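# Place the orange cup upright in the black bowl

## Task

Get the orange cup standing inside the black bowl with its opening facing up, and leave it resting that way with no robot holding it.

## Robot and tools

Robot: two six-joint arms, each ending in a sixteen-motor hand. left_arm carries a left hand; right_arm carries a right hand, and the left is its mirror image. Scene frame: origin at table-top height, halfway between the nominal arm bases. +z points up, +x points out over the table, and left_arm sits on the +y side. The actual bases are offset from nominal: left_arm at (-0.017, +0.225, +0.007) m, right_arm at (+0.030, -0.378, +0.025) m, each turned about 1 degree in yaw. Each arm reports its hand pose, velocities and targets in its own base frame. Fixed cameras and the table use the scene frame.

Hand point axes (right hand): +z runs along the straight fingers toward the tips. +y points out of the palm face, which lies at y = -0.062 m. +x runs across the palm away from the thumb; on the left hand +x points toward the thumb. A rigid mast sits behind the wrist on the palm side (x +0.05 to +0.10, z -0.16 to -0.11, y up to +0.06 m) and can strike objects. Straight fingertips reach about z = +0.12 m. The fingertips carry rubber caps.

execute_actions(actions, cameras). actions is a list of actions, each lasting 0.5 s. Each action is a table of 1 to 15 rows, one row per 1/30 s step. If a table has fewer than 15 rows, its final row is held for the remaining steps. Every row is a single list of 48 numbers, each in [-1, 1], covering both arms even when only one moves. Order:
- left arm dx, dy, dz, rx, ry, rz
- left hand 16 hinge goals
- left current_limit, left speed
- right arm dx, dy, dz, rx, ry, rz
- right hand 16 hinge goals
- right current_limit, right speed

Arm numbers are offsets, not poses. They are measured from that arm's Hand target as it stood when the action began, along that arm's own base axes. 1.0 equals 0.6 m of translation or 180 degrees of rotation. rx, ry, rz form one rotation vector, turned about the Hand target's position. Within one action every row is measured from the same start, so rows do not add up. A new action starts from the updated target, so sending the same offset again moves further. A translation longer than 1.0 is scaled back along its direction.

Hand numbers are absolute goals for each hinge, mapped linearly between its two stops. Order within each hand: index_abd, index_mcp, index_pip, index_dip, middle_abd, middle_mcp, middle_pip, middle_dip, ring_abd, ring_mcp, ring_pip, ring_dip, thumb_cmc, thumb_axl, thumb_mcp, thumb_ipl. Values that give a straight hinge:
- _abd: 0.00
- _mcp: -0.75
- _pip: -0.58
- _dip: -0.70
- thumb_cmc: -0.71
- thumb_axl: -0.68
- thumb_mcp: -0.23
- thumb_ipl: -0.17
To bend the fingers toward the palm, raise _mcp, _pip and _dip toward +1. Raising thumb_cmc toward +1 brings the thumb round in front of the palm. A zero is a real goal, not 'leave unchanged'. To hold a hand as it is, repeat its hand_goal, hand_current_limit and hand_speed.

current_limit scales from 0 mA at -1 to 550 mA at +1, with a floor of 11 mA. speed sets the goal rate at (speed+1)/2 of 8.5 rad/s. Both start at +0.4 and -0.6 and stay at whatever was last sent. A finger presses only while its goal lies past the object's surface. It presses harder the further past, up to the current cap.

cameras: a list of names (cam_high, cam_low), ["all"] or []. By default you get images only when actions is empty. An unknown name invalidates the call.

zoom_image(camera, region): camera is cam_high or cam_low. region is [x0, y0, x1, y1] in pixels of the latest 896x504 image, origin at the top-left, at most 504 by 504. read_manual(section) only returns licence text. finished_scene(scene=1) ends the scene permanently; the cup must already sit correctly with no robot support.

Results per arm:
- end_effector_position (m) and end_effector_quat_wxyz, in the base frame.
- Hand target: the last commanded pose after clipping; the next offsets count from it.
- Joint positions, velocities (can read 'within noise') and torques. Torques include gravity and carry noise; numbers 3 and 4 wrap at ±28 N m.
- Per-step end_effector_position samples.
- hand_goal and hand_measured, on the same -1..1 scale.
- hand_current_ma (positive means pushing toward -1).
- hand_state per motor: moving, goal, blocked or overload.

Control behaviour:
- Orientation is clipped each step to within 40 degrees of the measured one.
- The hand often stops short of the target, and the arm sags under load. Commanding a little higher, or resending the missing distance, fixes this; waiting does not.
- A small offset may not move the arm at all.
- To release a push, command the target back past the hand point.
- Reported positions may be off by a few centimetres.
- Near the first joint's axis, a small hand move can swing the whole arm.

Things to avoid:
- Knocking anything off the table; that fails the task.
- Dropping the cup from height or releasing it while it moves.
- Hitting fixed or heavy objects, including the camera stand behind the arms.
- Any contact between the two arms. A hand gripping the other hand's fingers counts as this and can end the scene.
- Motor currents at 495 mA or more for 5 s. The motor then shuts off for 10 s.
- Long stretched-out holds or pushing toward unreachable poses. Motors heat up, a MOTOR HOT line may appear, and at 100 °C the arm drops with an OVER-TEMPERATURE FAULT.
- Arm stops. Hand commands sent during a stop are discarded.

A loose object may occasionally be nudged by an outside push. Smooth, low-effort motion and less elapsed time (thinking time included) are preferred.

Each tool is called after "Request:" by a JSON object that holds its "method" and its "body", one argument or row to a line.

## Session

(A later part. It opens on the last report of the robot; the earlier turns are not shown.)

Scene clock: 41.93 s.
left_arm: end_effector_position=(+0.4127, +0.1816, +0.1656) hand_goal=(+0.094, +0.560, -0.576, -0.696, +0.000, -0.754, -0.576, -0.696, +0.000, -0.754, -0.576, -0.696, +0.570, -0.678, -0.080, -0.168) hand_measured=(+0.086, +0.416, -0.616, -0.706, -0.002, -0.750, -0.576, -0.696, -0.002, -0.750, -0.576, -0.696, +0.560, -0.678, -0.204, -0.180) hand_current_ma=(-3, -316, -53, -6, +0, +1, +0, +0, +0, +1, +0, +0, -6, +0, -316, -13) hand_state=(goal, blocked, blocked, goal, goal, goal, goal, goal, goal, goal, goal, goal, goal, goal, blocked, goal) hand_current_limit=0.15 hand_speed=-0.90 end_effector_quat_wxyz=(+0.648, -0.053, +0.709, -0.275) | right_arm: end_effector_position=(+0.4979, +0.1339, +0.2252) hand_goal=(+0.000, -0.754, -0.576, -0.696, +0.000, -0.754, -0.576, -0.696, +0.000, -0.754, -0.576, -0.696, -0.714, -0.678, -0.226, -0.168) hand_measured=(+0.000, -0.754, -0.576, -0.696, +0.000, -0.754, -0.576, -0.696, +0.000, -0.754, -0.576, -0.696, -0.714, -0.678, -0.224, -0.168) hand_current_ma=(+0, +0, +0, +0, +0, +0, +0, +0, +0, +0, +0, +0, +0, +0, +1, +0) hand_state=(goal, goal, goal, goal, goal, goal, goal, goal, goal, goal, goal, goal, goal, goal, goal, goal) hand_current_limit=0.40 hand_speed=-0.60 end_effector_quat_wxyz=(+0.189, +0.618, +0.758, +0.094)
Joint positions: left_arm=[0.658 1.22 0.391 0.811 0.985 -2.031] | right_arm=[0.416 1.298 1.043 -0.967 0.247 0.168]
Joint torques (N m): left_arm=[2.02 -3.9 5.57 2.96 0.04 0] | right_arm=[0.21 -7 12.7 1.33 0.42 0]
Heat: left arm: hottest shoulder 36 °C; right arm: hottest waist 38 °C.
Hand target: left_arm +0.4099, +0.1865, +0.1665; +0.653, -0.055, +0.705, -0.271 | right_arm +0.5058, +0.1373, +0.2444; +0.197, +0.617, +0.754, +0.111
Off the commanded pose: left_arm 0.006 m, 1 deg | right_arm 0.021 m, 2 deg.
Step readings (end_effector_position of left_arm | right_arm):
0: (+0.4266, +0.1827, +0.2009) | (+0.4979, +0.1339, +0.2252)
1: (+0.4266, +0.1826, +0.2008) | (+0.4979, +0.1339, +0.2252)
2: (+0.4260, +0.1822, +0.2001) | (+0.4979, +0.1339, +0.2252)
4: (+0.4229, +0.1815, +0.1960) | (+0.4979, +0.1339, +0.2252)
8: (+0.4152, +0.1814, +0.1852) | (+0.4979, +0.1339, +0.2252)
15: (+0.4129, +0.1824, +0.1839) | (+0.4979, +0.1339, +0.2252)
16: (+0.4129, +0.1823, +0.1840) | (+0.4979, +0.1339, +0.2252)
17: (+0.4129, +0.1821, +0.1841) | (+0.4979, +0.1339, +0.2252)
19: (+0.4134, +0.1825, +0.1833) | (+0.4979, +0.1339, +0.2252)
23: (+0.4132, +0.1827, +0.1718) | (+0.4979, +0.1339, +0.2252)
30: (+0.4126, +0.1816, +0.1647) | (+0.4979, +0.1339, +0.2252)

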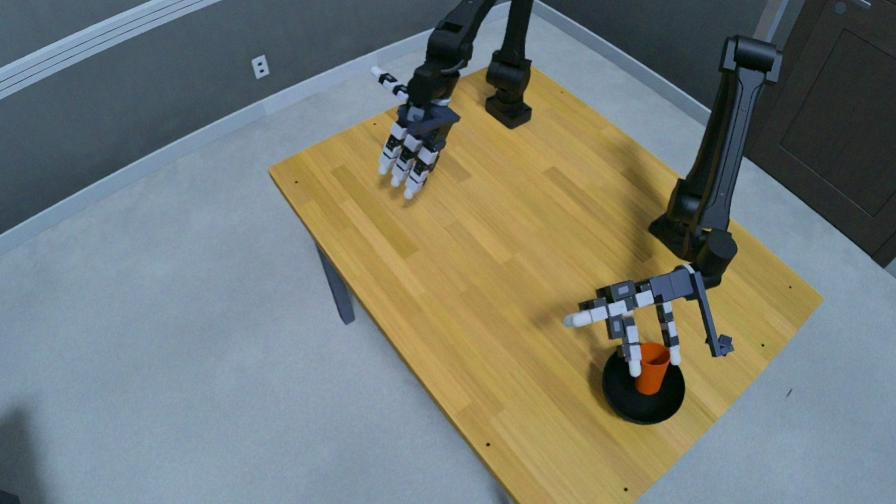

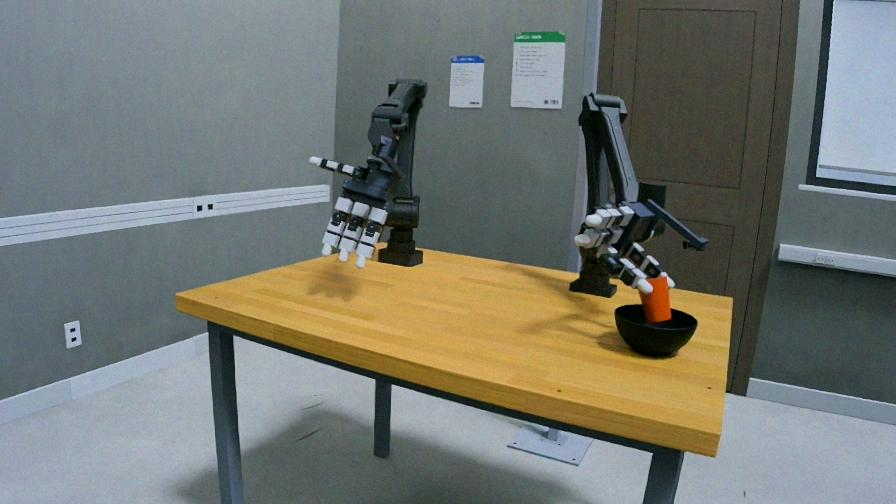

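Request:
{"method": "execute_actions", "body": {
  "actions": [
    [[0,0,-0.025,0,0,0,0.095,0.56,-0.576,-0.696,0,-0.754,-0.576,-0.696,0,-0.754,-0.576,-0.696,0.571,-0.678,-0.08,-0.168,0.15,-0.9,0,0,0,0,0,0,0,-0.754,-0.576,-0.696,0,-0.754,-0.576,-0.696,0,-0.754,-0.576,-0.696,-0.714,-0.678,-0.226,-0.168,0.4,-0.6]],
    [[0,0,-0.025,0,0,0,0.095,0.56,-0.576,-0.696,0,-0.754,-0.576,-0.696,0,-0.754,-0.576,-0.696,0.571,-0.678,-0.08,-0.168,0.15,-0.9,0,0,0,0,0,0,0,-0.754,-0.576,-0.696,0,-0.754,-0.576,-0.696,0,-0.754,-0.576,-0.696,-0.714,-0.678,-0.226,-0.168,0.4,-0.6]]
  ],
  "cameras": ["all"]
}}

Request:
{"method": "zoom_image", "body": {
  "camera": "cam_low",
  "region": [560, 220, 740, 370]
}}

Request:
{"method": "zoom_image", "body": {
  "camera": "cam_high",
  "region": [540, 290, 720, 440]
}}

Scene clock: 43.60 s.
left_arm: end_effector_position=(+0.4130, +0.1818, +0.1356) hand_goal=(+0.094, +0.560, -0.576, -0.696, +0.000, -0.754, -0.576, -0.696, +0.000, -0.754, -0.576, -0.696, +0.570, -0.678, -0.080, -0.168) hand_measured=(+0.086, +0.416, -0.616, -0.706, -0.002, -0.750, -0.576, -0.696, -0.002, -0.750, -0.576, -0.696, +0.560, -0.678, -0.204, -0.180) hand_current_ma=(-3, -316, -53, -6, +0, +1, +0, +0, +0, +1, +0, +0, -6, +0, -316, -13) hand_state=(goal, blocked, blocked, goal, goal, goal, goal, goal, goal, goal, goal, goal, goal, goal, blocked, goal) hand_current_limit=0.15 hand_speed=-0.90 end_effector_quat_wxyz=(+0.648, -0.053, +0.708, -0.275) | right_arm: end_effector_position=(+0.4979, +0.1339, +0.2252) hand_goal=(+0.000, -0.754, -0.576, -0.696, +0.000, -0.754, -0.576, -0.696, +0.000, -0.754, -0.576, -0.696, -0.714, -0.678, -0.226, -0.168) hand_measured=(+0.000, -0.754, -0.576, -0.696, +0.000, -0.754, -0.576, -0.696, +0.000, -0.754, -0.576, -0.696, -0.714, -0.678, -0.224, -0.168) hand_current_ma=(+0, +0, +0, +0, +0, +0, +0, +0, +0, +0, +0, +0, +0, +0, +1, +0) hand_state=(goal, goal, goal, goal, goal, goal, goal, goal, goal, goal, goal, goal, goal, goal, goal, goal) hand_current_limit=0.40 hand_speed=-0.60 end_effector_quat_wxyz=(+0.189, +0.618, +0.758, +0.094)
Joint positions: left_arm=[0.658 1.338 0.359 0.961 0.985 -2.032] | right_arm=[0.416 1.298 1.043 -0.967 0.247 0.168]
Joint torques (N m): left_arm=[2.02 -4.37 4.79 2.97 0.04 0.01] | right_arm=[0.15 -7.06 12.7 1.31 0.42 0]
Heat: left arm: hottest shoulder 36 °C; right arm: hottest waist 38 °C.
Hand target: left_arm +0.4100, +0.1865, +0.1365; +0.653, -0.055, +0.705, -0.271 | right_arm +0.5058, +0.1373, +0.2444; +0.197, +0.617, +0.754, +0.111
Off the commanded pose: left_arm 0.006 m, 1 deg | right_arm 0.021 m, 2 deg.
Step readings (end_effector_position of left_arm | right_arm):
0: (+0.4127, +0.1815, +0.1656) | (+0.4979, +0.1339, +0.2252)
1: (+0.4127, +0.1816, +0.1657) | (+0.4979, +0.1339, +0.2252)
2: (+0.4128, +0.1817, +0.1657) | (+0.4979, +0.1339, +0.2252)
4: (+0.4134, +0.1821, +0.1644) | (+0.4979, +0.1339, +0.2252)
8: (+0.4128, +0.1817, +0.1535) | (+0.4979, +0.1339, +0.2252)
15: (+0.4127, +0.1815, +0.1496) | (+0.4979, +0.1339, +0.2252)
16: (+0.4128, +0.1816, +0.1501) | (+0.4979, +0.1339, +0.2252)
17: (+0.4129, +0.1817, +0.1503) | (+0.4979, +0.1339, +0.2252)
19: (+0.4136, +0.1822, +0.1492) | (+0.4979, +0.1339, +0.2252)
23: (+0.4131, +0.1818, +0.1384) | (+0.4979, +0.1339, +0.2252)
30: (+0.4127, +0.1816, +0.1345) | (+0.4979, +0.1339, +0.2252)

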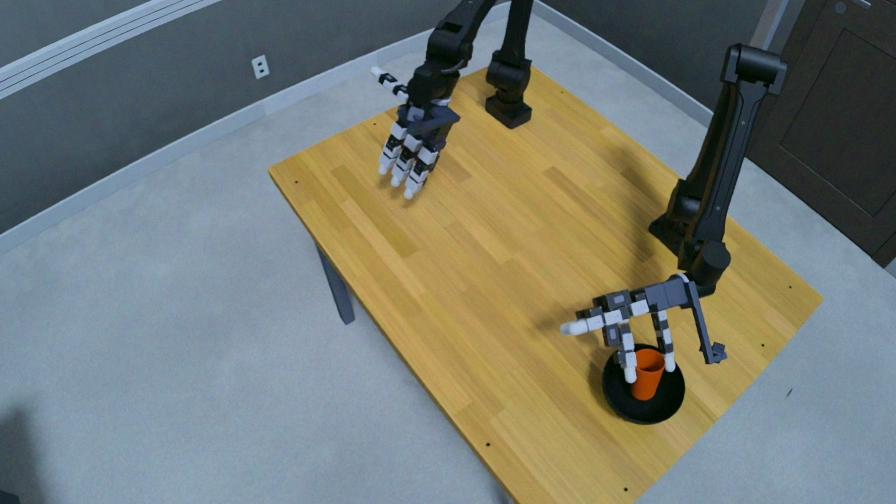

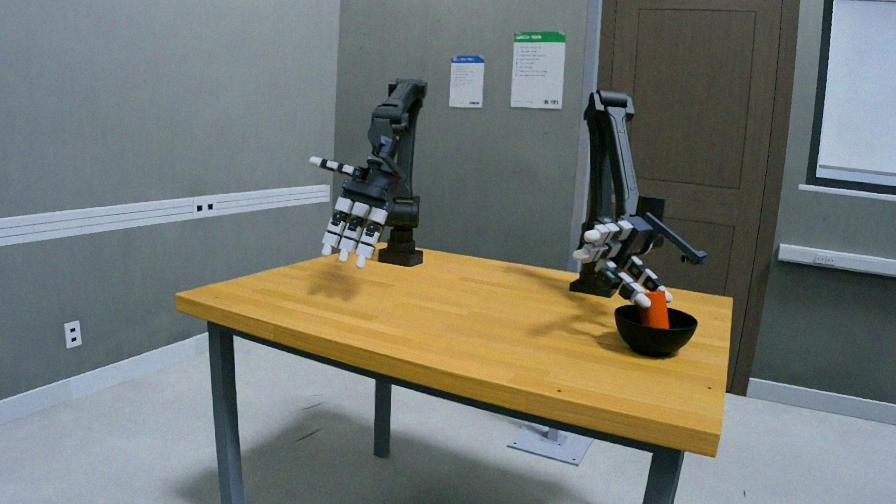

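Scaled by 2.800 from the camera's 896x504 image, which has a finer 1280x720 frame.

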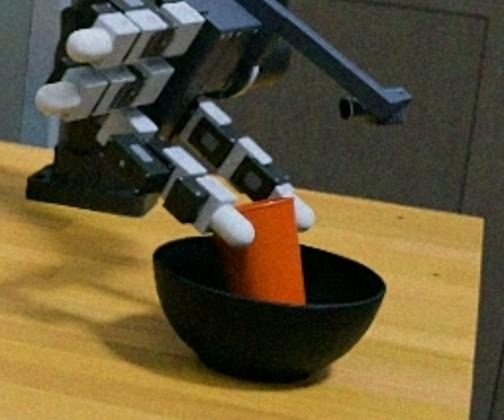

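Scaled by 2.800 from the camera's 896x504 image, which has a finer 1280x720 frame.

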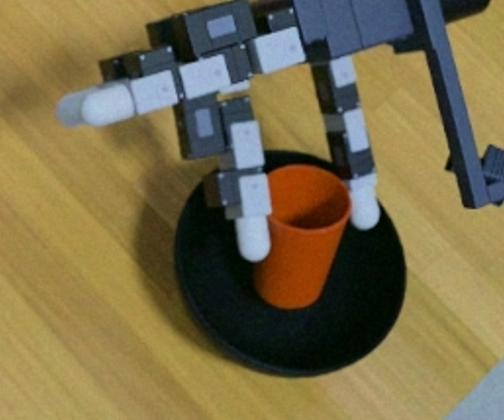

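Request:
{"method": "execute_actions", "body": {
  "actions": [
    [[-0.004,0,-0.0167,0,0,0,0.095,0.56,-0.576,-0.696,0,-0.754,-0.576,-0.696,0,-0.754,-0.576,-0.696,0.571,-0.678,-0.08,-0.168,0.15,-0.9,0,0,0,0,0,0,0,-0.754,-0.576,-0.696,0,-0.754,-0.576,-0.696,0,-0.754,-0.576,-0.696,-0.714,-0.678,-0.226,-0.168,0.4,-0.6]]
  ],
  "cameras": ["all"]
}}

Request:
{"method": "zoom_image", "body": {
  "camera": "cam_low",
  "region": [600, 270, 710, 370]
}}

Request:
{"method": "zoom_image", "body": {
  "camera": "cam_high",
  "region": [590, 330, 700, 440]
}}

Scene clock: 44.47 s.
left_arm: end_effector_position=(+0.4108, +0.1819, +0.1258) hand_goal=(+0.094, +0.560, -0.576, -0.696, +0.000, -0.754, -0.576, -0.696, +0.000, -0.754, -0.576, -0.696, +0.570, -0.678, -0.080, -0.168) hand_measured=(+0.086, +0.416, -0.616, -0.706, -0.002, -0.750, -0.576, -0.696, -0.002, -0.750, -0.576, -0.696, +0.560, -0.678, -0.204, -0.180) hand_current_ma=(-3, -316, -53, -6, +0, +1, +0, +0, +0, +1, +0, +0, -6, +0, -316, -13) hand_state=(goal, blocked, blocked, goal, goal, goal, goal, goal, goal, goal, goal, goal, goal, goal, blocked, goal) hand_current_limit=0.15 hand_speed=-0.90 end_effector_quat_wxyz=(+0.648, -0.052, +0.708, -0.275) | right_arm: end_effector_position=(+0.4979, +0.1339, +0.2252) hand_goal=(+0.000, -0.754, -0.576, -0.696, +0.000, -0.754, -0.576, -0.696, +0.000, -0.754, -0.576, -0.696, -0.714, -0.678, -0.226, -0.168) hand_measured=(+0.000, -0.754, -0.576, -0.696, +0.000, -0.754, -0.576, -0.696, +0.000, -0.754, -0.576, -0.696, -0.714, -0.678, -0.224, -0.168) hand_current_ma=(+0, +0, +0, +0, +0, +0, +0, +0, +0, +0, +0, +0, +0, +0, +1, +0) hand_state=(goal, goal, goal, goal, goal, goal, goal, goal, goal, goal, goal, goal, goal, goal, goal, goal) hand_current_limit=0.40 hand_speed=-0.60 end_effector_quat_wxyz=(+0.189, +0.618, +0.758, +0.094)
Joint positions: left_arm=[0.663 1.377 0.347 1.013 0.99 -2.032] | right_arm=[0.416 1.298 1.043 -0.967 0.247 0.168]
Joint torques (N m): left_arm=[2.08 -4.48 4.44 3 0.04 -0.01] | right_arm=[0.26 -7 12.7 1.32 0.42 0]
Heat: left arm: hottest shoulder 36 °C; right arm: hottest elbow 39 °C.
Hand target: left_arm +0.4075, +0.1864, +0.1263; +0.653, -0.055, +0.705, -0.271 | right_arm +0.5058, +0.1373, +0.2444; +0.197, +0.617, +0.754, +0.111
Off the commanded pose: left_arm 0.006 m, 1 deg | right_arm 0.021 m, 2 deg.
Step readings (end_effector_position of left_arm | right_arm):
0: (+0.4130, +0.1818, +0.1356) | (+0.4979, +0.1339, +0.2252)
1: (+0.4130, +0.1818, +0.1357) | (+0.4979, +0.1339, +0.2252)
2: (+0.4131, +0.1817, +0.1357) | (+0.4979, +0.1339, +0.2252)
4: (+0.4131, +0.1820, +0.1351) | (+0.4979, +0.1339, +0.2252)
8: (+0.4113, +0.1821, +0.1280) | (+0.4979, +0.1339, +0.2252)
15: (+0.4107, +0.1818, +0.1253) | (+0.4979, +0.1339, +0.2252)

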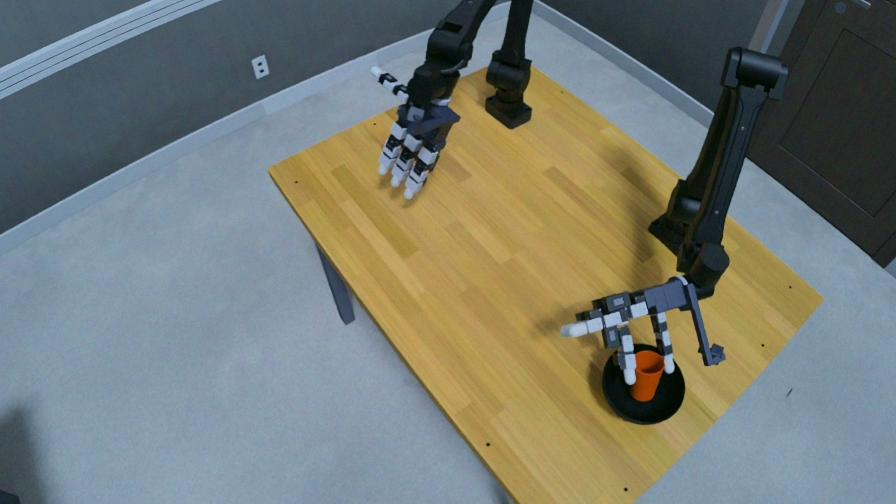

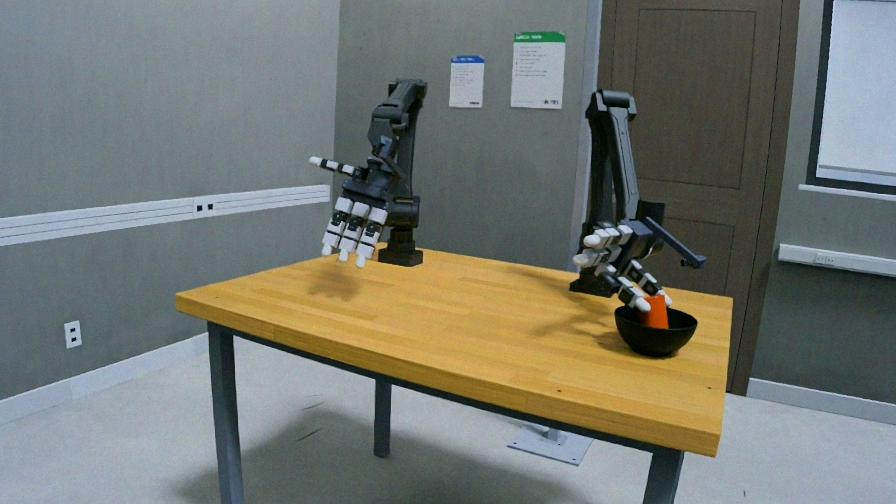

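Scaled by 4.582 from the camera's 896x504 image, which has a finer 1280x720 frame.

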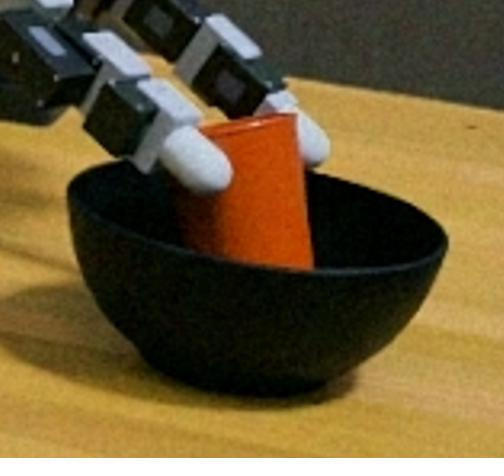

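Scaled by 4.582 from the camera's 896x504 image, which has a finer 1280x720 frame.

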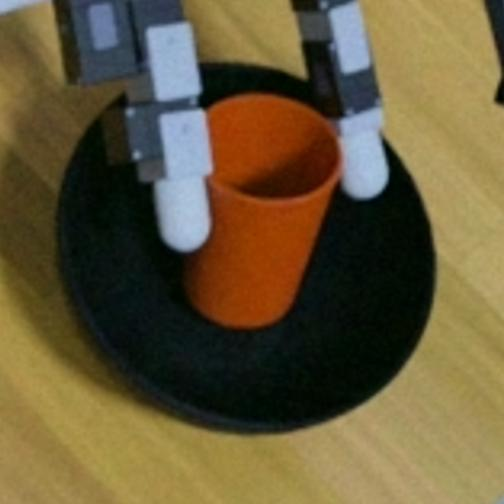

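Request:
{"method": "execute_actions", "body": {
  "actions": [
    [[-0.002,0,-0.015,0,0,0,0.095,0.56,-0.576,-0.696,0,-0.754,-0.576,-0.696,0,-0.754,-0.576,-0.696,0.571,-0.678,-0.08,-0.168,0.15,-0.9,0,0,0,0,0,0,0,-0.754,-0.576,-0.696,0,-0.754,-0.576,-0.696,0,-0.754,-0.576,-0.696,-0.714,-0.678,-0.226,-0.168,0.4,-0.6]]
  ],
  "cameras": ["all"]
}}

Request:
{"method": "zoom_image", "body": {
  "camera": "cam_low",
  "region": [600, 270, 710, 370]
}}

Request:
{"method": "zoom_image", "body": {
  "camera": "cam_high",
  "region": [590, 330, 700, 440]
}}

Scene clock: 45.33 s.
left_arm: end_effector_position=(+0.4106, +0.1826, +0.1187) hand_goal=(+0.094, +0.560, -0.576, -0.696, +0.000, -0.754, -0.576, -0.696, +0.000, -0.754, -0.576, -0.696, +0.570, -0.678, -0.080, -0.168) hand_measured=(+0.090, +0.416, -0.616, -0.706, -0.002, -0.750, -0.576, -0.696, -0.002, -0.750, -0.576, -0.696, +0.564, -0.678, -0.204, -0.180) hand_current_ma=(-1, -316, -53, -6, +0, +1, +0, +0, +0, +1, +0, +0, -2, +0, -316, -13) hand_state=(goal, blocked, blocked, goal, goal, goal, goal, goal, goal, goal, goal, goal, goal, goal, blocked, goal) hand_current_limit=0.15 hand_speed=-0.90 end_effector_quat_wxyz=(+0.650, -0.051, +0.707, -0.274) | right_arm: end_effector_position=(+0.4979, +0.1339, +0.2252) hand_goal=(+0.000, -0.754, -0.576, -0.696, +0.000, -0.754, -0.576, -0.696, +0.000, -0.754, -0.576, -0.696, -0.714, -0.678, -0.226, -0.168) hand_measured=(+0.000, -0.754, -0.576, -0.696, +0.000, -0.754, -0.576, -0.696, +0.000, -0.754, -0.576, -0.696, -0.714, -0.678, -0.224, -0.168) hand_current_ma=(+0, +0, +0, +0, +0, +0, +0, +0, +0, +0, +0, +0, +0, +0, +1, +0) hand_state=(goal, goal, goal, goal, goal, goal, goal, goal, goal, goal, goal, goal, goal, goal, goal, goal) hand_current_limit=0.40 hand_speed=-0.60 end_effector_quat_wxyz=(+0.189, +0.618, +0.758, +0.094)
Joint positions: left_arm=[0.665 1.414 0.341 1.062 0.993 -2.032] | right_arm=[0.416 1.298 1.043 -0.967 0.247 0.168]
Joint torques (N m): left_arm=[2.08 -4.6 4 2.88 0.03 0] | right_arm=[0.21 -7.06 12.71 1.33 0.42 0]
Heat: left arm: hottest shoulder 36 °C; right arm: hottest elbow 39 °C.
Hand target: left_arm +0.4063, +0.1864, +0.1174; +0.653, -0.055, +0.705, -0.271 | right_arm +0.5058, +0.1373, +0.2444; +0.197, +0.617, +0.754, +0.111
Off the commanded pose: left_arm 0.006 m, 1 deg | right_arm 0.021 m, 2 deg.
Step readings (end_effector_position of left_arm | right_arm):
0: (+0.4109, +0.1818, +0.1259) | (+0.4979, +0.1339, +0.2252)
1: (+0.4109, +0.1818, +0.1260) | (+0.4979, +0.1339, +0.2252)
2: (+0.4110, +0.1821, +0.1261) | (+0.4979, +0.1339, +0.2252)
4: (+0.4115, +0.1826, +0.1257) | (+0.4979, +0.1339, +0.2252)
8: (+0.4105, +0.1825, +0.1192) | (+0.4979, +0.1339, +0.2252)
15: (+0.4105, +0.1825, +0.1188) | (+0.4979, +0.1339, +0.2252)

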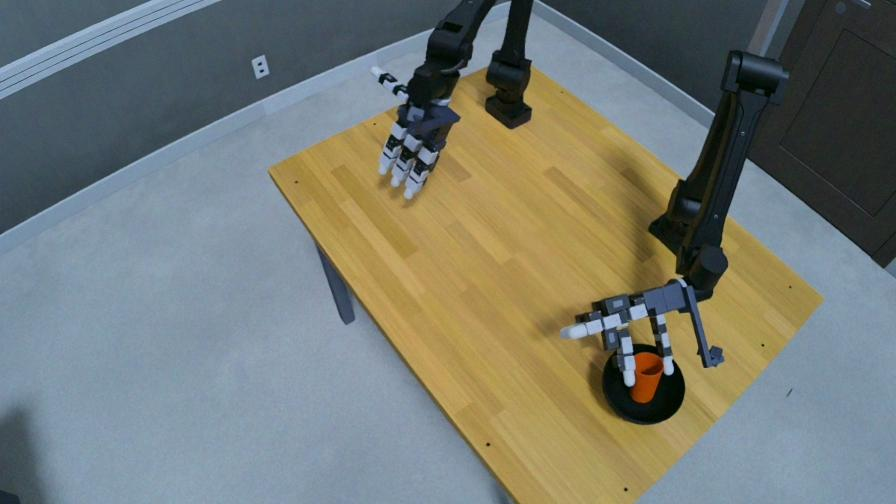

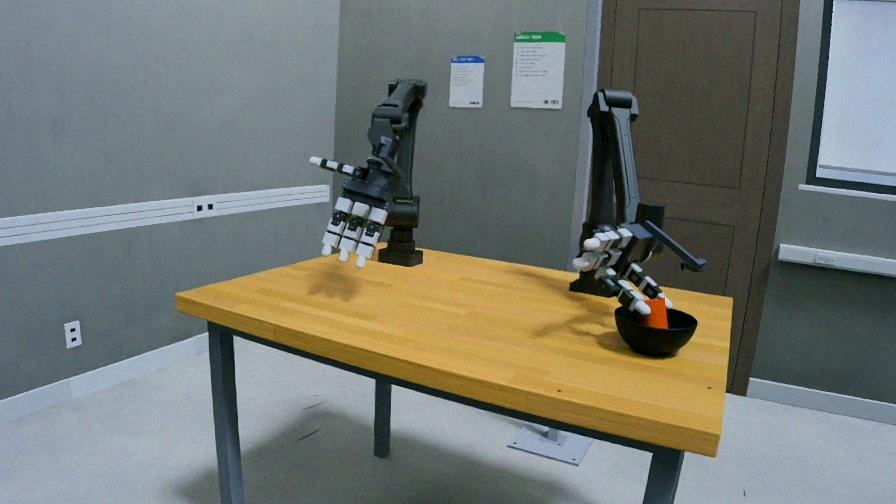

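Scaled by 4.582 from the camera's 896x504 image, which has a finer 1280x720 frame.

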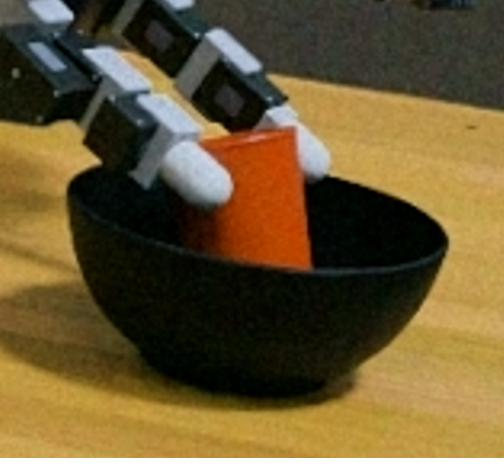

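Scaled by 4.582 from the camera's 896x504 image, which has a finer 1280x720 frame.

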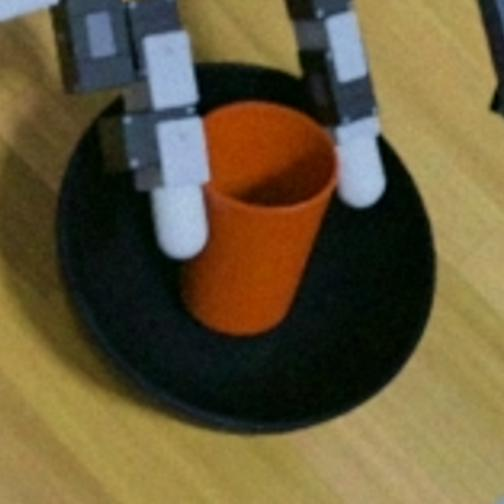

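Request:
{"method": "execute_actions", "body": {
  "actions": [
    [[-0.003,-0.004,-0.012,0,0,0,0.095,0.56,-0.576,-0.696,0,-0.754,-0.576,-0.696,0,-0.754,-0.576,-0.696,0.571,-0.678,-0.08,-0.168,0.0,-0.9,0,0,0,0,0,0,0,-0.754,-0.576,-0.696,0,-0.754,-0.576,-0.696,0,-0.754,-0.576,-0.696,-0.714,-0.678,-0.226,-0.168,0.4,-0.6]]
  ],
  "cameras": ["all"]
}}

Request:
{"method": "zoom_image", "body": {
  "camera": "cam_low",
  "region": [600, 270, 710, 370]
}}

Request:
{"method": "zoom_image", "body": {
  "camera": "cam_high",
  "region": [590, 330, 700, 440]
}}

Scene clock: 46.17 s.
left_arm: end_effector_position=(+0.4099, +0.1820, +0.1173) hand_goal=(+0.094, +0.560, -0.576, -0.696, +0.000, -0.754, -0.576, -0.696, +0.000, -0.754, -0.576, -0.696, +0.570, -0.678, -0.080, -0.168) hand_measured=(+0.094, +0.416, -0.616, -0.706, -0.002, -0.750, -0.576, -0.696, -0.002, -0.750, -0.576, -0.696, +0.572, -0.678, -0.204, -0.180) hand_current_ma=(+0, -275, -53, -6, +0, +1, +0, +0, +0, +1, +0, +0, +0, +0, -275, -13) hand_state=(goal, blocked, blocked, goal, goal, goal, goal, goal, goal, goal, goal, goal, goal, goal, blocked, goal) hand_current_limit=0.00 hand_speed=-0.90 end_effector_quat_wxyz=(+0.655, -0.045, +0.704, -0.270) | right_arm: end_effector_position=(+0.4979, +0.1339, +0.2252) hand_goal=(+0.000, -0.754, -0.576, -0.696, +0.000, -0.754, -0.576, -0.696, +0.000, -0.754, -0.576, -0.696, -0.714, -0.678, -0.226, -0.168) hand_measured=(+0.000, -0.754, -0.576, -0.696, +0.000, -0.754, -0.576, -0.696, +0.000, -0.754, -0.576, -0.696, -0.714, -0.678, -0.224, -0.168) hand_current_ma=(+0, +0, +0, +0, +0, +0, +0, +0, +0, +0, +0, +0, +0, +0, +1, +0) hand_state=(goal, goal, goal, goal, goal, goal, goal, goal, goal, goal, goal, goal, goal, goal, goal, goal) hand_current_limit=0.40 hand_speed=-0.60 end_effector_quat_wxyz=(+0.189, +0.618, +0.758, +0.094)
Joint positions: left_arm=[0.665 1.435 0.332 1.11 0.993 -2.032] | right_arm=[0.416 1.298 1.043 -0.967 0.247 0.168]
Joint torques (N m): left_arm=[1.79 -3.84 3.59 2.54 -0.11 0] | right_arm=[0.32 -7.06 12.71 1.35 0.42 0]
Heat: left arm: hottest shoulder 36 °C; right arm: hottest elbow 39 °C.
Hand target: left_arm +0.4046, +0.1840, +0.1103; +0.653, -0.055, +0.705, -0.271 | right_arm +0.5058, +0.1373, +0.2444; +0.197, +0.617, +0.754, +0.111
Off the commanded pose: left_arm 0.009 m, 1 deg | right_arm 0.021 m, 2 deg.
Step readings (end_effector_position of left_arm | right_arm):
0: (+0.4106, +0.1826, +0.1187) | (+0.4979, +0.1339, +0.2252)
1: (+0.4106, +0.1826, +0.1187) | (+0.4979, +0.1339, +0.2252)
2: (+0.4105, +0.1825, +0.1187) | (+0.4979, +0.1339, +0.2252)
4: (+0.4101, +0.1822, +0.1179) | (+0.4979, +0.1339, +0.2252)
8: (+0.4099, +0.1820, +0.1174) | (+0.4979, +0.1339, +0.2252)
15: (+0.4099, +0.1820, +0.1174) | (+0.4979, +0.1339, +0.2252)

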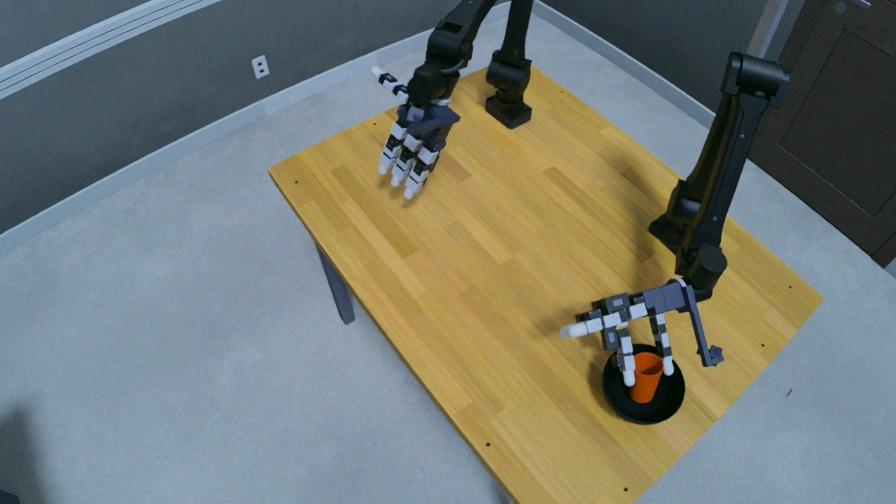

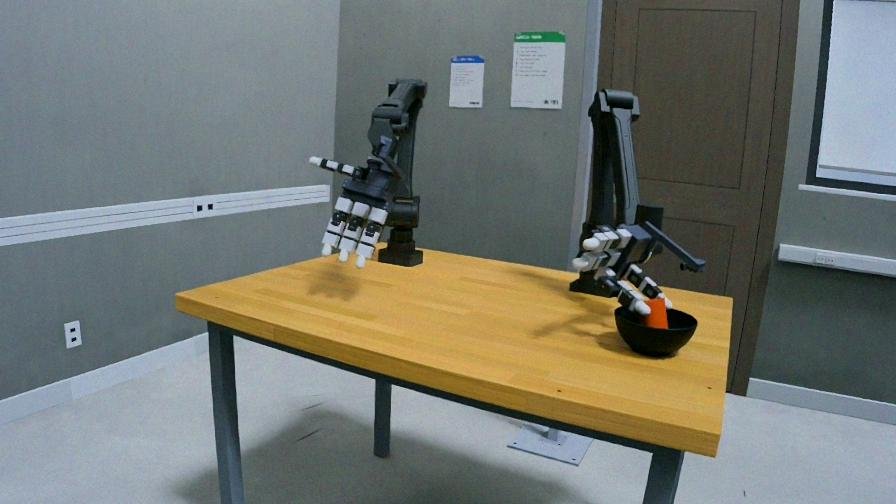

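Scaled by 4.582 from the camera's 896x504 image, which has a finer 1280x720 frame.

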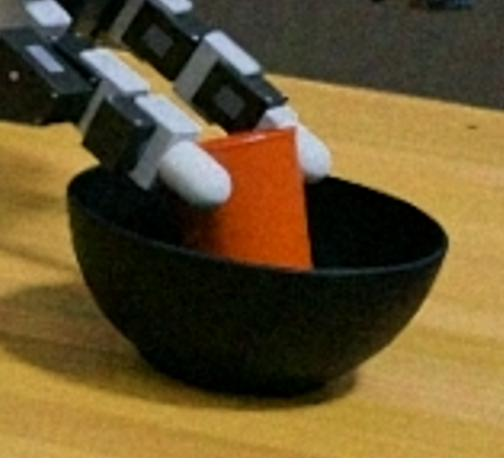

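Scaled by 4.582 from the camera's 896x504 image, which has a finer 1280x720 frame.

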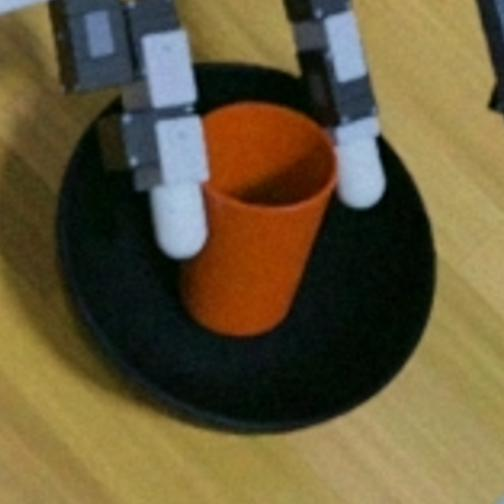

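Request:
{"method": "execute_actions", "body": {
  "actions": [
    [[0.0055,0.016,-0.002,0,0,0,0.095,0.56,-0.576,-0.696,0,-0.754,-0.576,-0.696,0,-0.754,-0.576,-0.696,0.571,-0.678,-0.08,-0.168,-0.1,-0.9,0,0,0,0,0,0,0,-0.754,-0.576,-0.696,0,-0.754,-0.576,-0.696,0,-0.754,-0.576,-0.696,-0.714,-0.678,-0.226,-0.168,0.4,-0.6]],
    [[0.0045,0.013,0,0,0,0,0.095,0.56,-0.576,-0.696,0,-0.754,-0.576,-0.696,0,-0.754,-0.576,-0.696,0.571,-0.678,-0.08,-0.168,-0.2,-0.9,0,0,0,0,0,0,0,-0.754,-0.576,-0.696,0,-0.754,-0.576,-0.696,0,-0.754,-0.576,-0.696,-0.714,-0.678,-0.226,-0.168,0.4,-0.6]]
  ],
  "cameras": ["all"]
}}

Request:
{"method": "zoom_image", "body": {
  "camera": "cam_low",
  "region": [600, 270, 710, 370]
}}

Request:
{"method": "zoom_image", "body": {
  "camera": "cam_high",
  "region": [590, 330, 700, 440]
}}

Scene clock: 47.97 s.
left_arm: end_effector_position=(+0.4041, +0.1896, +0.1060) hand_goal=(+0.094, +0.560, -0.576, -0.696, +0.000, -0.754, -0.576, -0.696, +0.000, -0.754, -0.576, -0.696, +0.570, -0.678, -0.080, -0.168) hand_measured=(+0.106, +0.416, -0.616, -0.706, -0.002, -0.750, -0.576, -0.696, -0.002, -0.750, -0.576, -0.696, +0.586, -0.674, -0.204, -0.182) hand_current_ma=(+6, -220, -53, -6, +0, +1, +0, +0, +0, +1, +0, +0, +12, +1, -220, -14) hand_state=(goal, blocked, blocked, goal, goal, goal, goal, goal, goal, goal, goal, goal, goal, goal, blocked, goal) hand_current_limit=-0.20 hand_speed=-0.90 end_effector_quat_wxyz=(+0.649, -0.052, +0.708, -0.274) | right_arm: end_effector_position=(+0.4979, +0.1339, +0.2252) hand_goal=(+0.000, -0.754, -0.576, -0.696, +0.000, -0.754, -0.576, -0.696, +0.000, -0.754, -0.576, -0.696, -0.714, -0.678, -0.226, -0.168) hand_measured=(+0.000, -0.754, -0.576, -0.696, +0.000, -0.754, -0.576, -0.696, +0.000, -0.754, -0.576, -0.696, -0.714, -0.678, -0.224, -0.168) hand_current_ma=(+0, +0, +0, +0, +0, +0, +0, +0, +0, +0, +0, +0, +0, +0, +1, +0) hand_state=(goal, goal, goal, goal, goal, goal, goal, goal, goal, goal, goal, goal, goal, goal, goal, goal) hand_current_limit=0.40 hand_speed=-0.60 end_effector_quat_wxyz=(+0.189, +0.618, +0.758, +0.094)
Joint positions: left_arm=[0.698 1.469 0.332 1.122 1.024 -2.03] | right_arm=[0.416 1.298 1.043 -0.967 0.247 0.168]
Joint torques (N m): left_arm=[1.96 -3.66 6.19 2.04 0.02 -0.03] | right_arm=[0.32 -7 12.72 1.32 0.42 0.01]
Heat: left arm: hottest shoulder 36 °C; right arm: hottest elbow 39 °C.
Hand target: left_arm +0.4105, +0.2016, +0.1091; +0.653, -0.055, +0.705, -0.271 | right_arm +0.5058, +0.1373, +0.2444; +0.197, +0.617, +0.754, +0.111
Off the commanded pose: left_arm 0.014 m, 1 deg | right_arm 0.021 m, 2 deg.
Step readings (end_effector_position of left_arm | right_arm):
0: (+0.4099, +0.1820, +0.1173) | (+0.4979, +0.1339, +0.2252)
1: (+0.4099, +0.1820, +0.1173) | (+0.4979, +0.1339, +0.2252)
2: (+0.4098, +0.1819, +0.1170) | (+0.4979, +0.1339, +0.2252)
4: (+0.4093, +0.1821, +0.1160) | (+0.4979, +0.1339, +0.2252)
8: (+0.4077, +0.1849, +0.1126) | (+0.4979, +0.1339, +0.2252)
15: (+0.4072, +0.1861, +0.1119) | (+0.4979, +0.1339, +0.2252)
16: (+0.4072, +0.1859, +0.1119) | (+0.4979, +0.1339, +0.2252)
17: (+0.4070, +0.1858, +0.1116) | (+0.4979, +0.1339, +0.2252)
19: (+0.4064, +0.1862, +0.1106) | (+0.4979, +0.1339, +0.2252)
23: (+0.4046, +0.1889, +0.1071) | (+0.4979, +0.1339, +0.2252)
30: (+0.4042, +0.1894, +0.1060) | (+0.4979, +0.1339, +0.2252)

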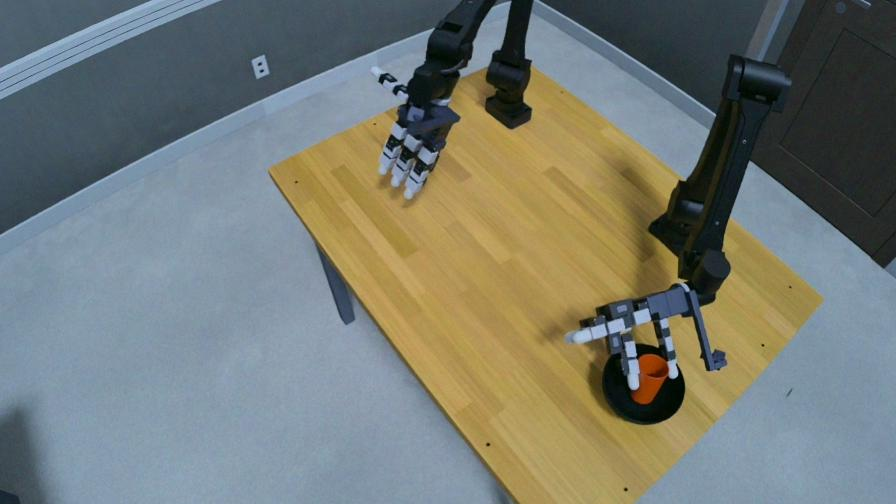

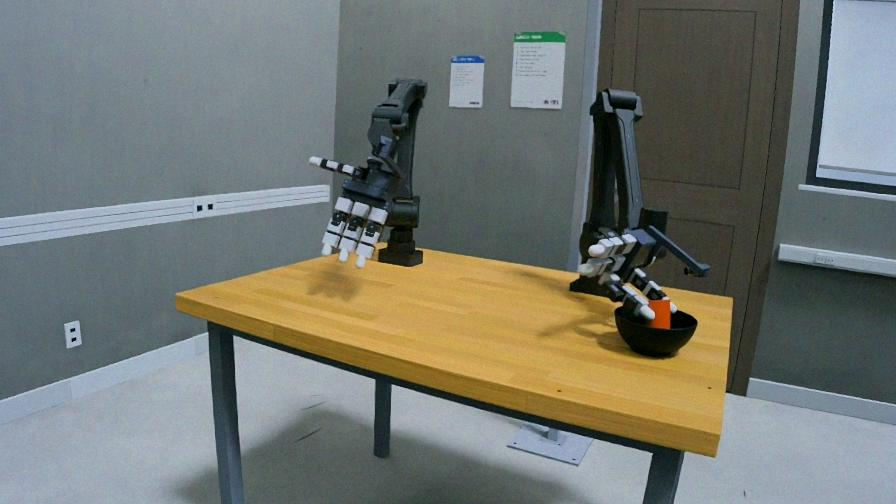

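Scaled by 4.582 from the camera's 896x504 image, which has a finer 1280x720 frame.

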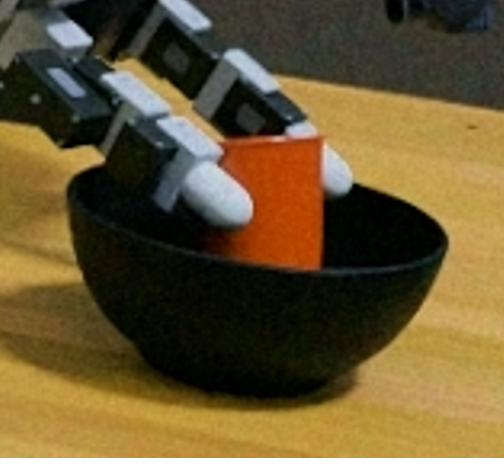

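Scaled by 4.582 from the camera's 896x504 image, which has a finer 1280x720 frame.

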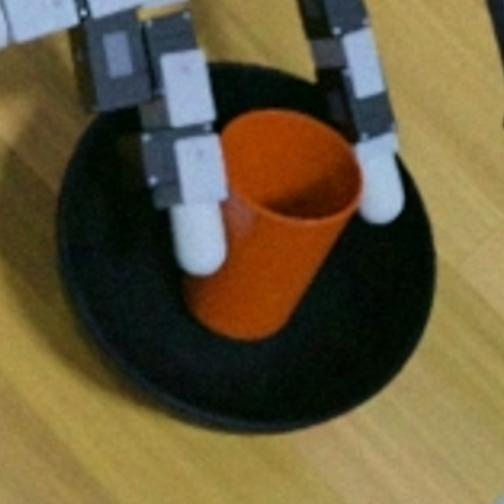

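Request:
{"method": "execute_actions", "body": {
  "actions": [
    [[0.003,0.008,0.004,0,0,0,0.095,0.56,-0.576,-0.696,0,-0.754,-0.576,-0.696,0,-0.754,-0.576,-0.696,0.571,-0.678,-0.08,-0.168,-0.3,-0.9,0,0,0,0,0,0,0,-0.754,-0.576,-0.696,0,-0.754,-0.576,-0.696,0,-0.754,-0.576,-0.696,-0.714,-0.678,-0.226,-0.168,0.4,-0.6]]
  ],
  "cameras": ["all"]
}}

Request:
{"method": "zoom_image", "body": {
  "camera": "cam_low",
  "region": [600, 270, 710, 370]
}}

Request:
{"method": "zoom_image", "body": {
  "camera": "cam_high",
  "region": [590, 330, 700, 440]
}}

Scene clock: 48.97 s.
left_arm: end_effector_position=(+0.4048, +0.1932, +0.1072) hand_goal=(+0.094, +0.560, -0.576, -0.696, +0.000, -0.754, -0.576, -0.696, +0.000, -0.754, -0.576, -0.696, +0.570, -0.678, -0.080, -0.168) hand_measured=(+0.102, +0.416, -0.616, -0.706, -0.002, -0.750, -0.576, -0.696, -0.002, -0.750, -0.576, -0.696, +0.584, -0.674, -0.204, -0.182) hand_current_ma=(+3, -192, -53, -6, +0, +1, +0, +0, +0, +1, +0, +0, +10, +1, -192, -14) hand_state=(goal, blocked, blocked, goal, goal, goal, goal, goal, goal, goal, goal, goal, goal, goal, blocked, goal) hand_current_limit=-0.30 hand_speed=-0.90 end_effector_quat_wxyz=(+0.650, -0.051, +0.707, -0.273) | right_arm: end_effector_position=(+0.4979, +0.1339, +0.2252) hand_goal=(+0.000, -0.754, -0.576, -0.696, +0.000, -0.754, -0.576, -0.696, +0.000, -0.754, -0.576, -0.696, -0.714, -0.678, -0.226, -0.168) hand_measured=(+0.000, -0.754, -0.576, -0.696, +0.000, -0.754, -0.576, -0.696, +0.000, -0.754, -0.576, -0.696, -0.714, -0.678, -0.224, -0.168) hand_current_ma=(+0, +0, +0, +0, +0, +0, +0, +0, +0, +0, +0, +0, +0, +0, +1, +0) hand_state=(goal, goal, goal, goal, goal, goal, goal, goal, goal, goal, goal, goal, goal, goal, goal, goal) hand_current_limit=0.40 hand_speed=-0.60 end_effector_quat_wxyz=(+0.189, +0.618, +0.758, +0.094)
Joint positions: left_arm=[0.706 1.473 0.339 1.122 1.032 -2.03] | right_arm=[0.416 1.298 1.043 -0.967 0.247 0.168]
Joint torques (N m): left_arm=[2.02 -4.19 6.58 1.43 0.05 -0.03] | right_arm=[0.32 -7 12.71 1.32 0.42 0]
Heat: left arm: hottest shoulder 36 °C; right arm: hottest elbow 39 °C.
Hand target: left_arm +0.4124, +0.2062, +0.1114; +0.653, -0.055, +0.705, -0.271 | right_arm +0.5058, +0.1373, +0.2444; +0.197, +0.617, +0.754, +0.111
Off the commanded pose: left_arm 0.016 m, 1 deg | right_arm 0.021 m, 2 deg.
Step readings (end_effector_position of left_arm | right_arm):
0: (+0.4041, +0.1896, +0.1060) | (+0.4979, +0.1339, +0.2252)
1: (+0.4041, +0.1895, +0.1060) | (+0.4979, +0.1339, +0.2252)
2: (+0.4041, +0.1896, +0.1061) | (+0.4979, +0.1339, +0.2252)
4: (+0.4042, +0.1908, +0.1066) | (+0.4979, +0.1339, +0.2252)
8: (+0.4046, +0.1929, +0.1072) | (+0.4979, +0.1339, +0.2252)
15: (+0.4048, +0.1932, +0.1072) | (+0.4979, +0.1339, +0.2252)

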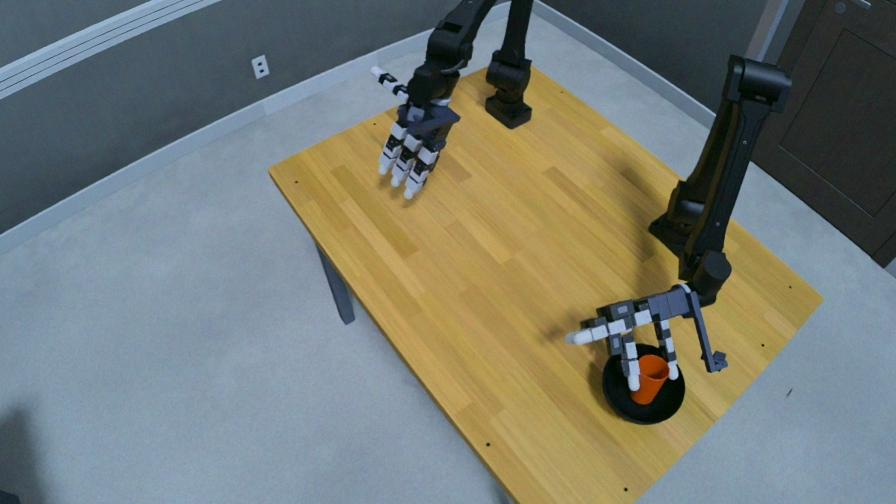

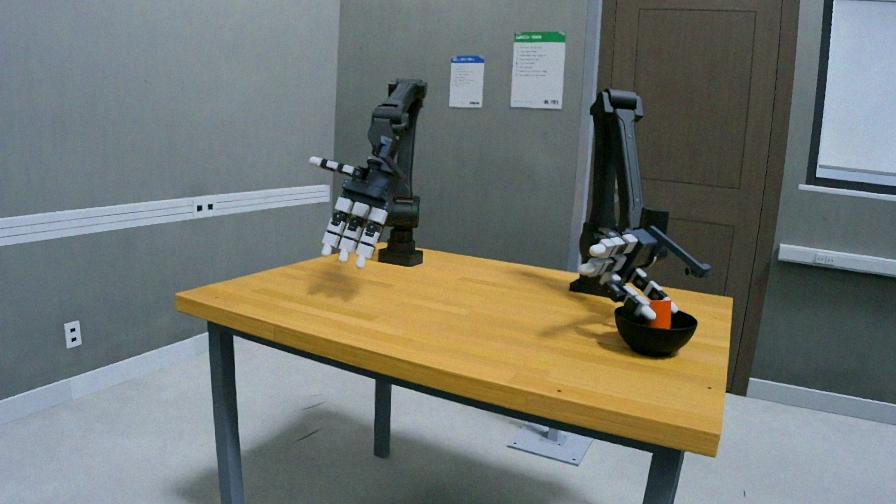

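Scaled by 4.582 from the camera's 896x504 image, which has a finer 1280x720 frame.

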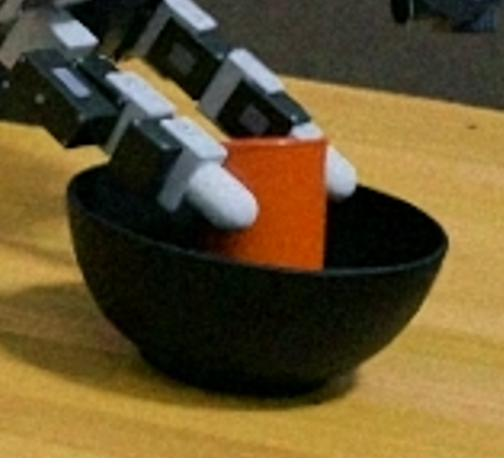

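Scaled by 4.582 from the camera's 896x504 image, which has a finer 1280x720 frame.

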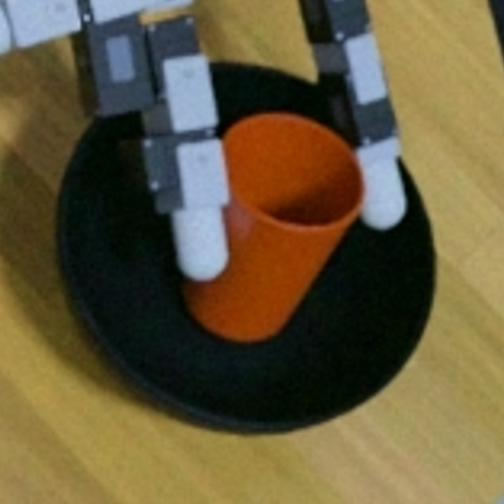

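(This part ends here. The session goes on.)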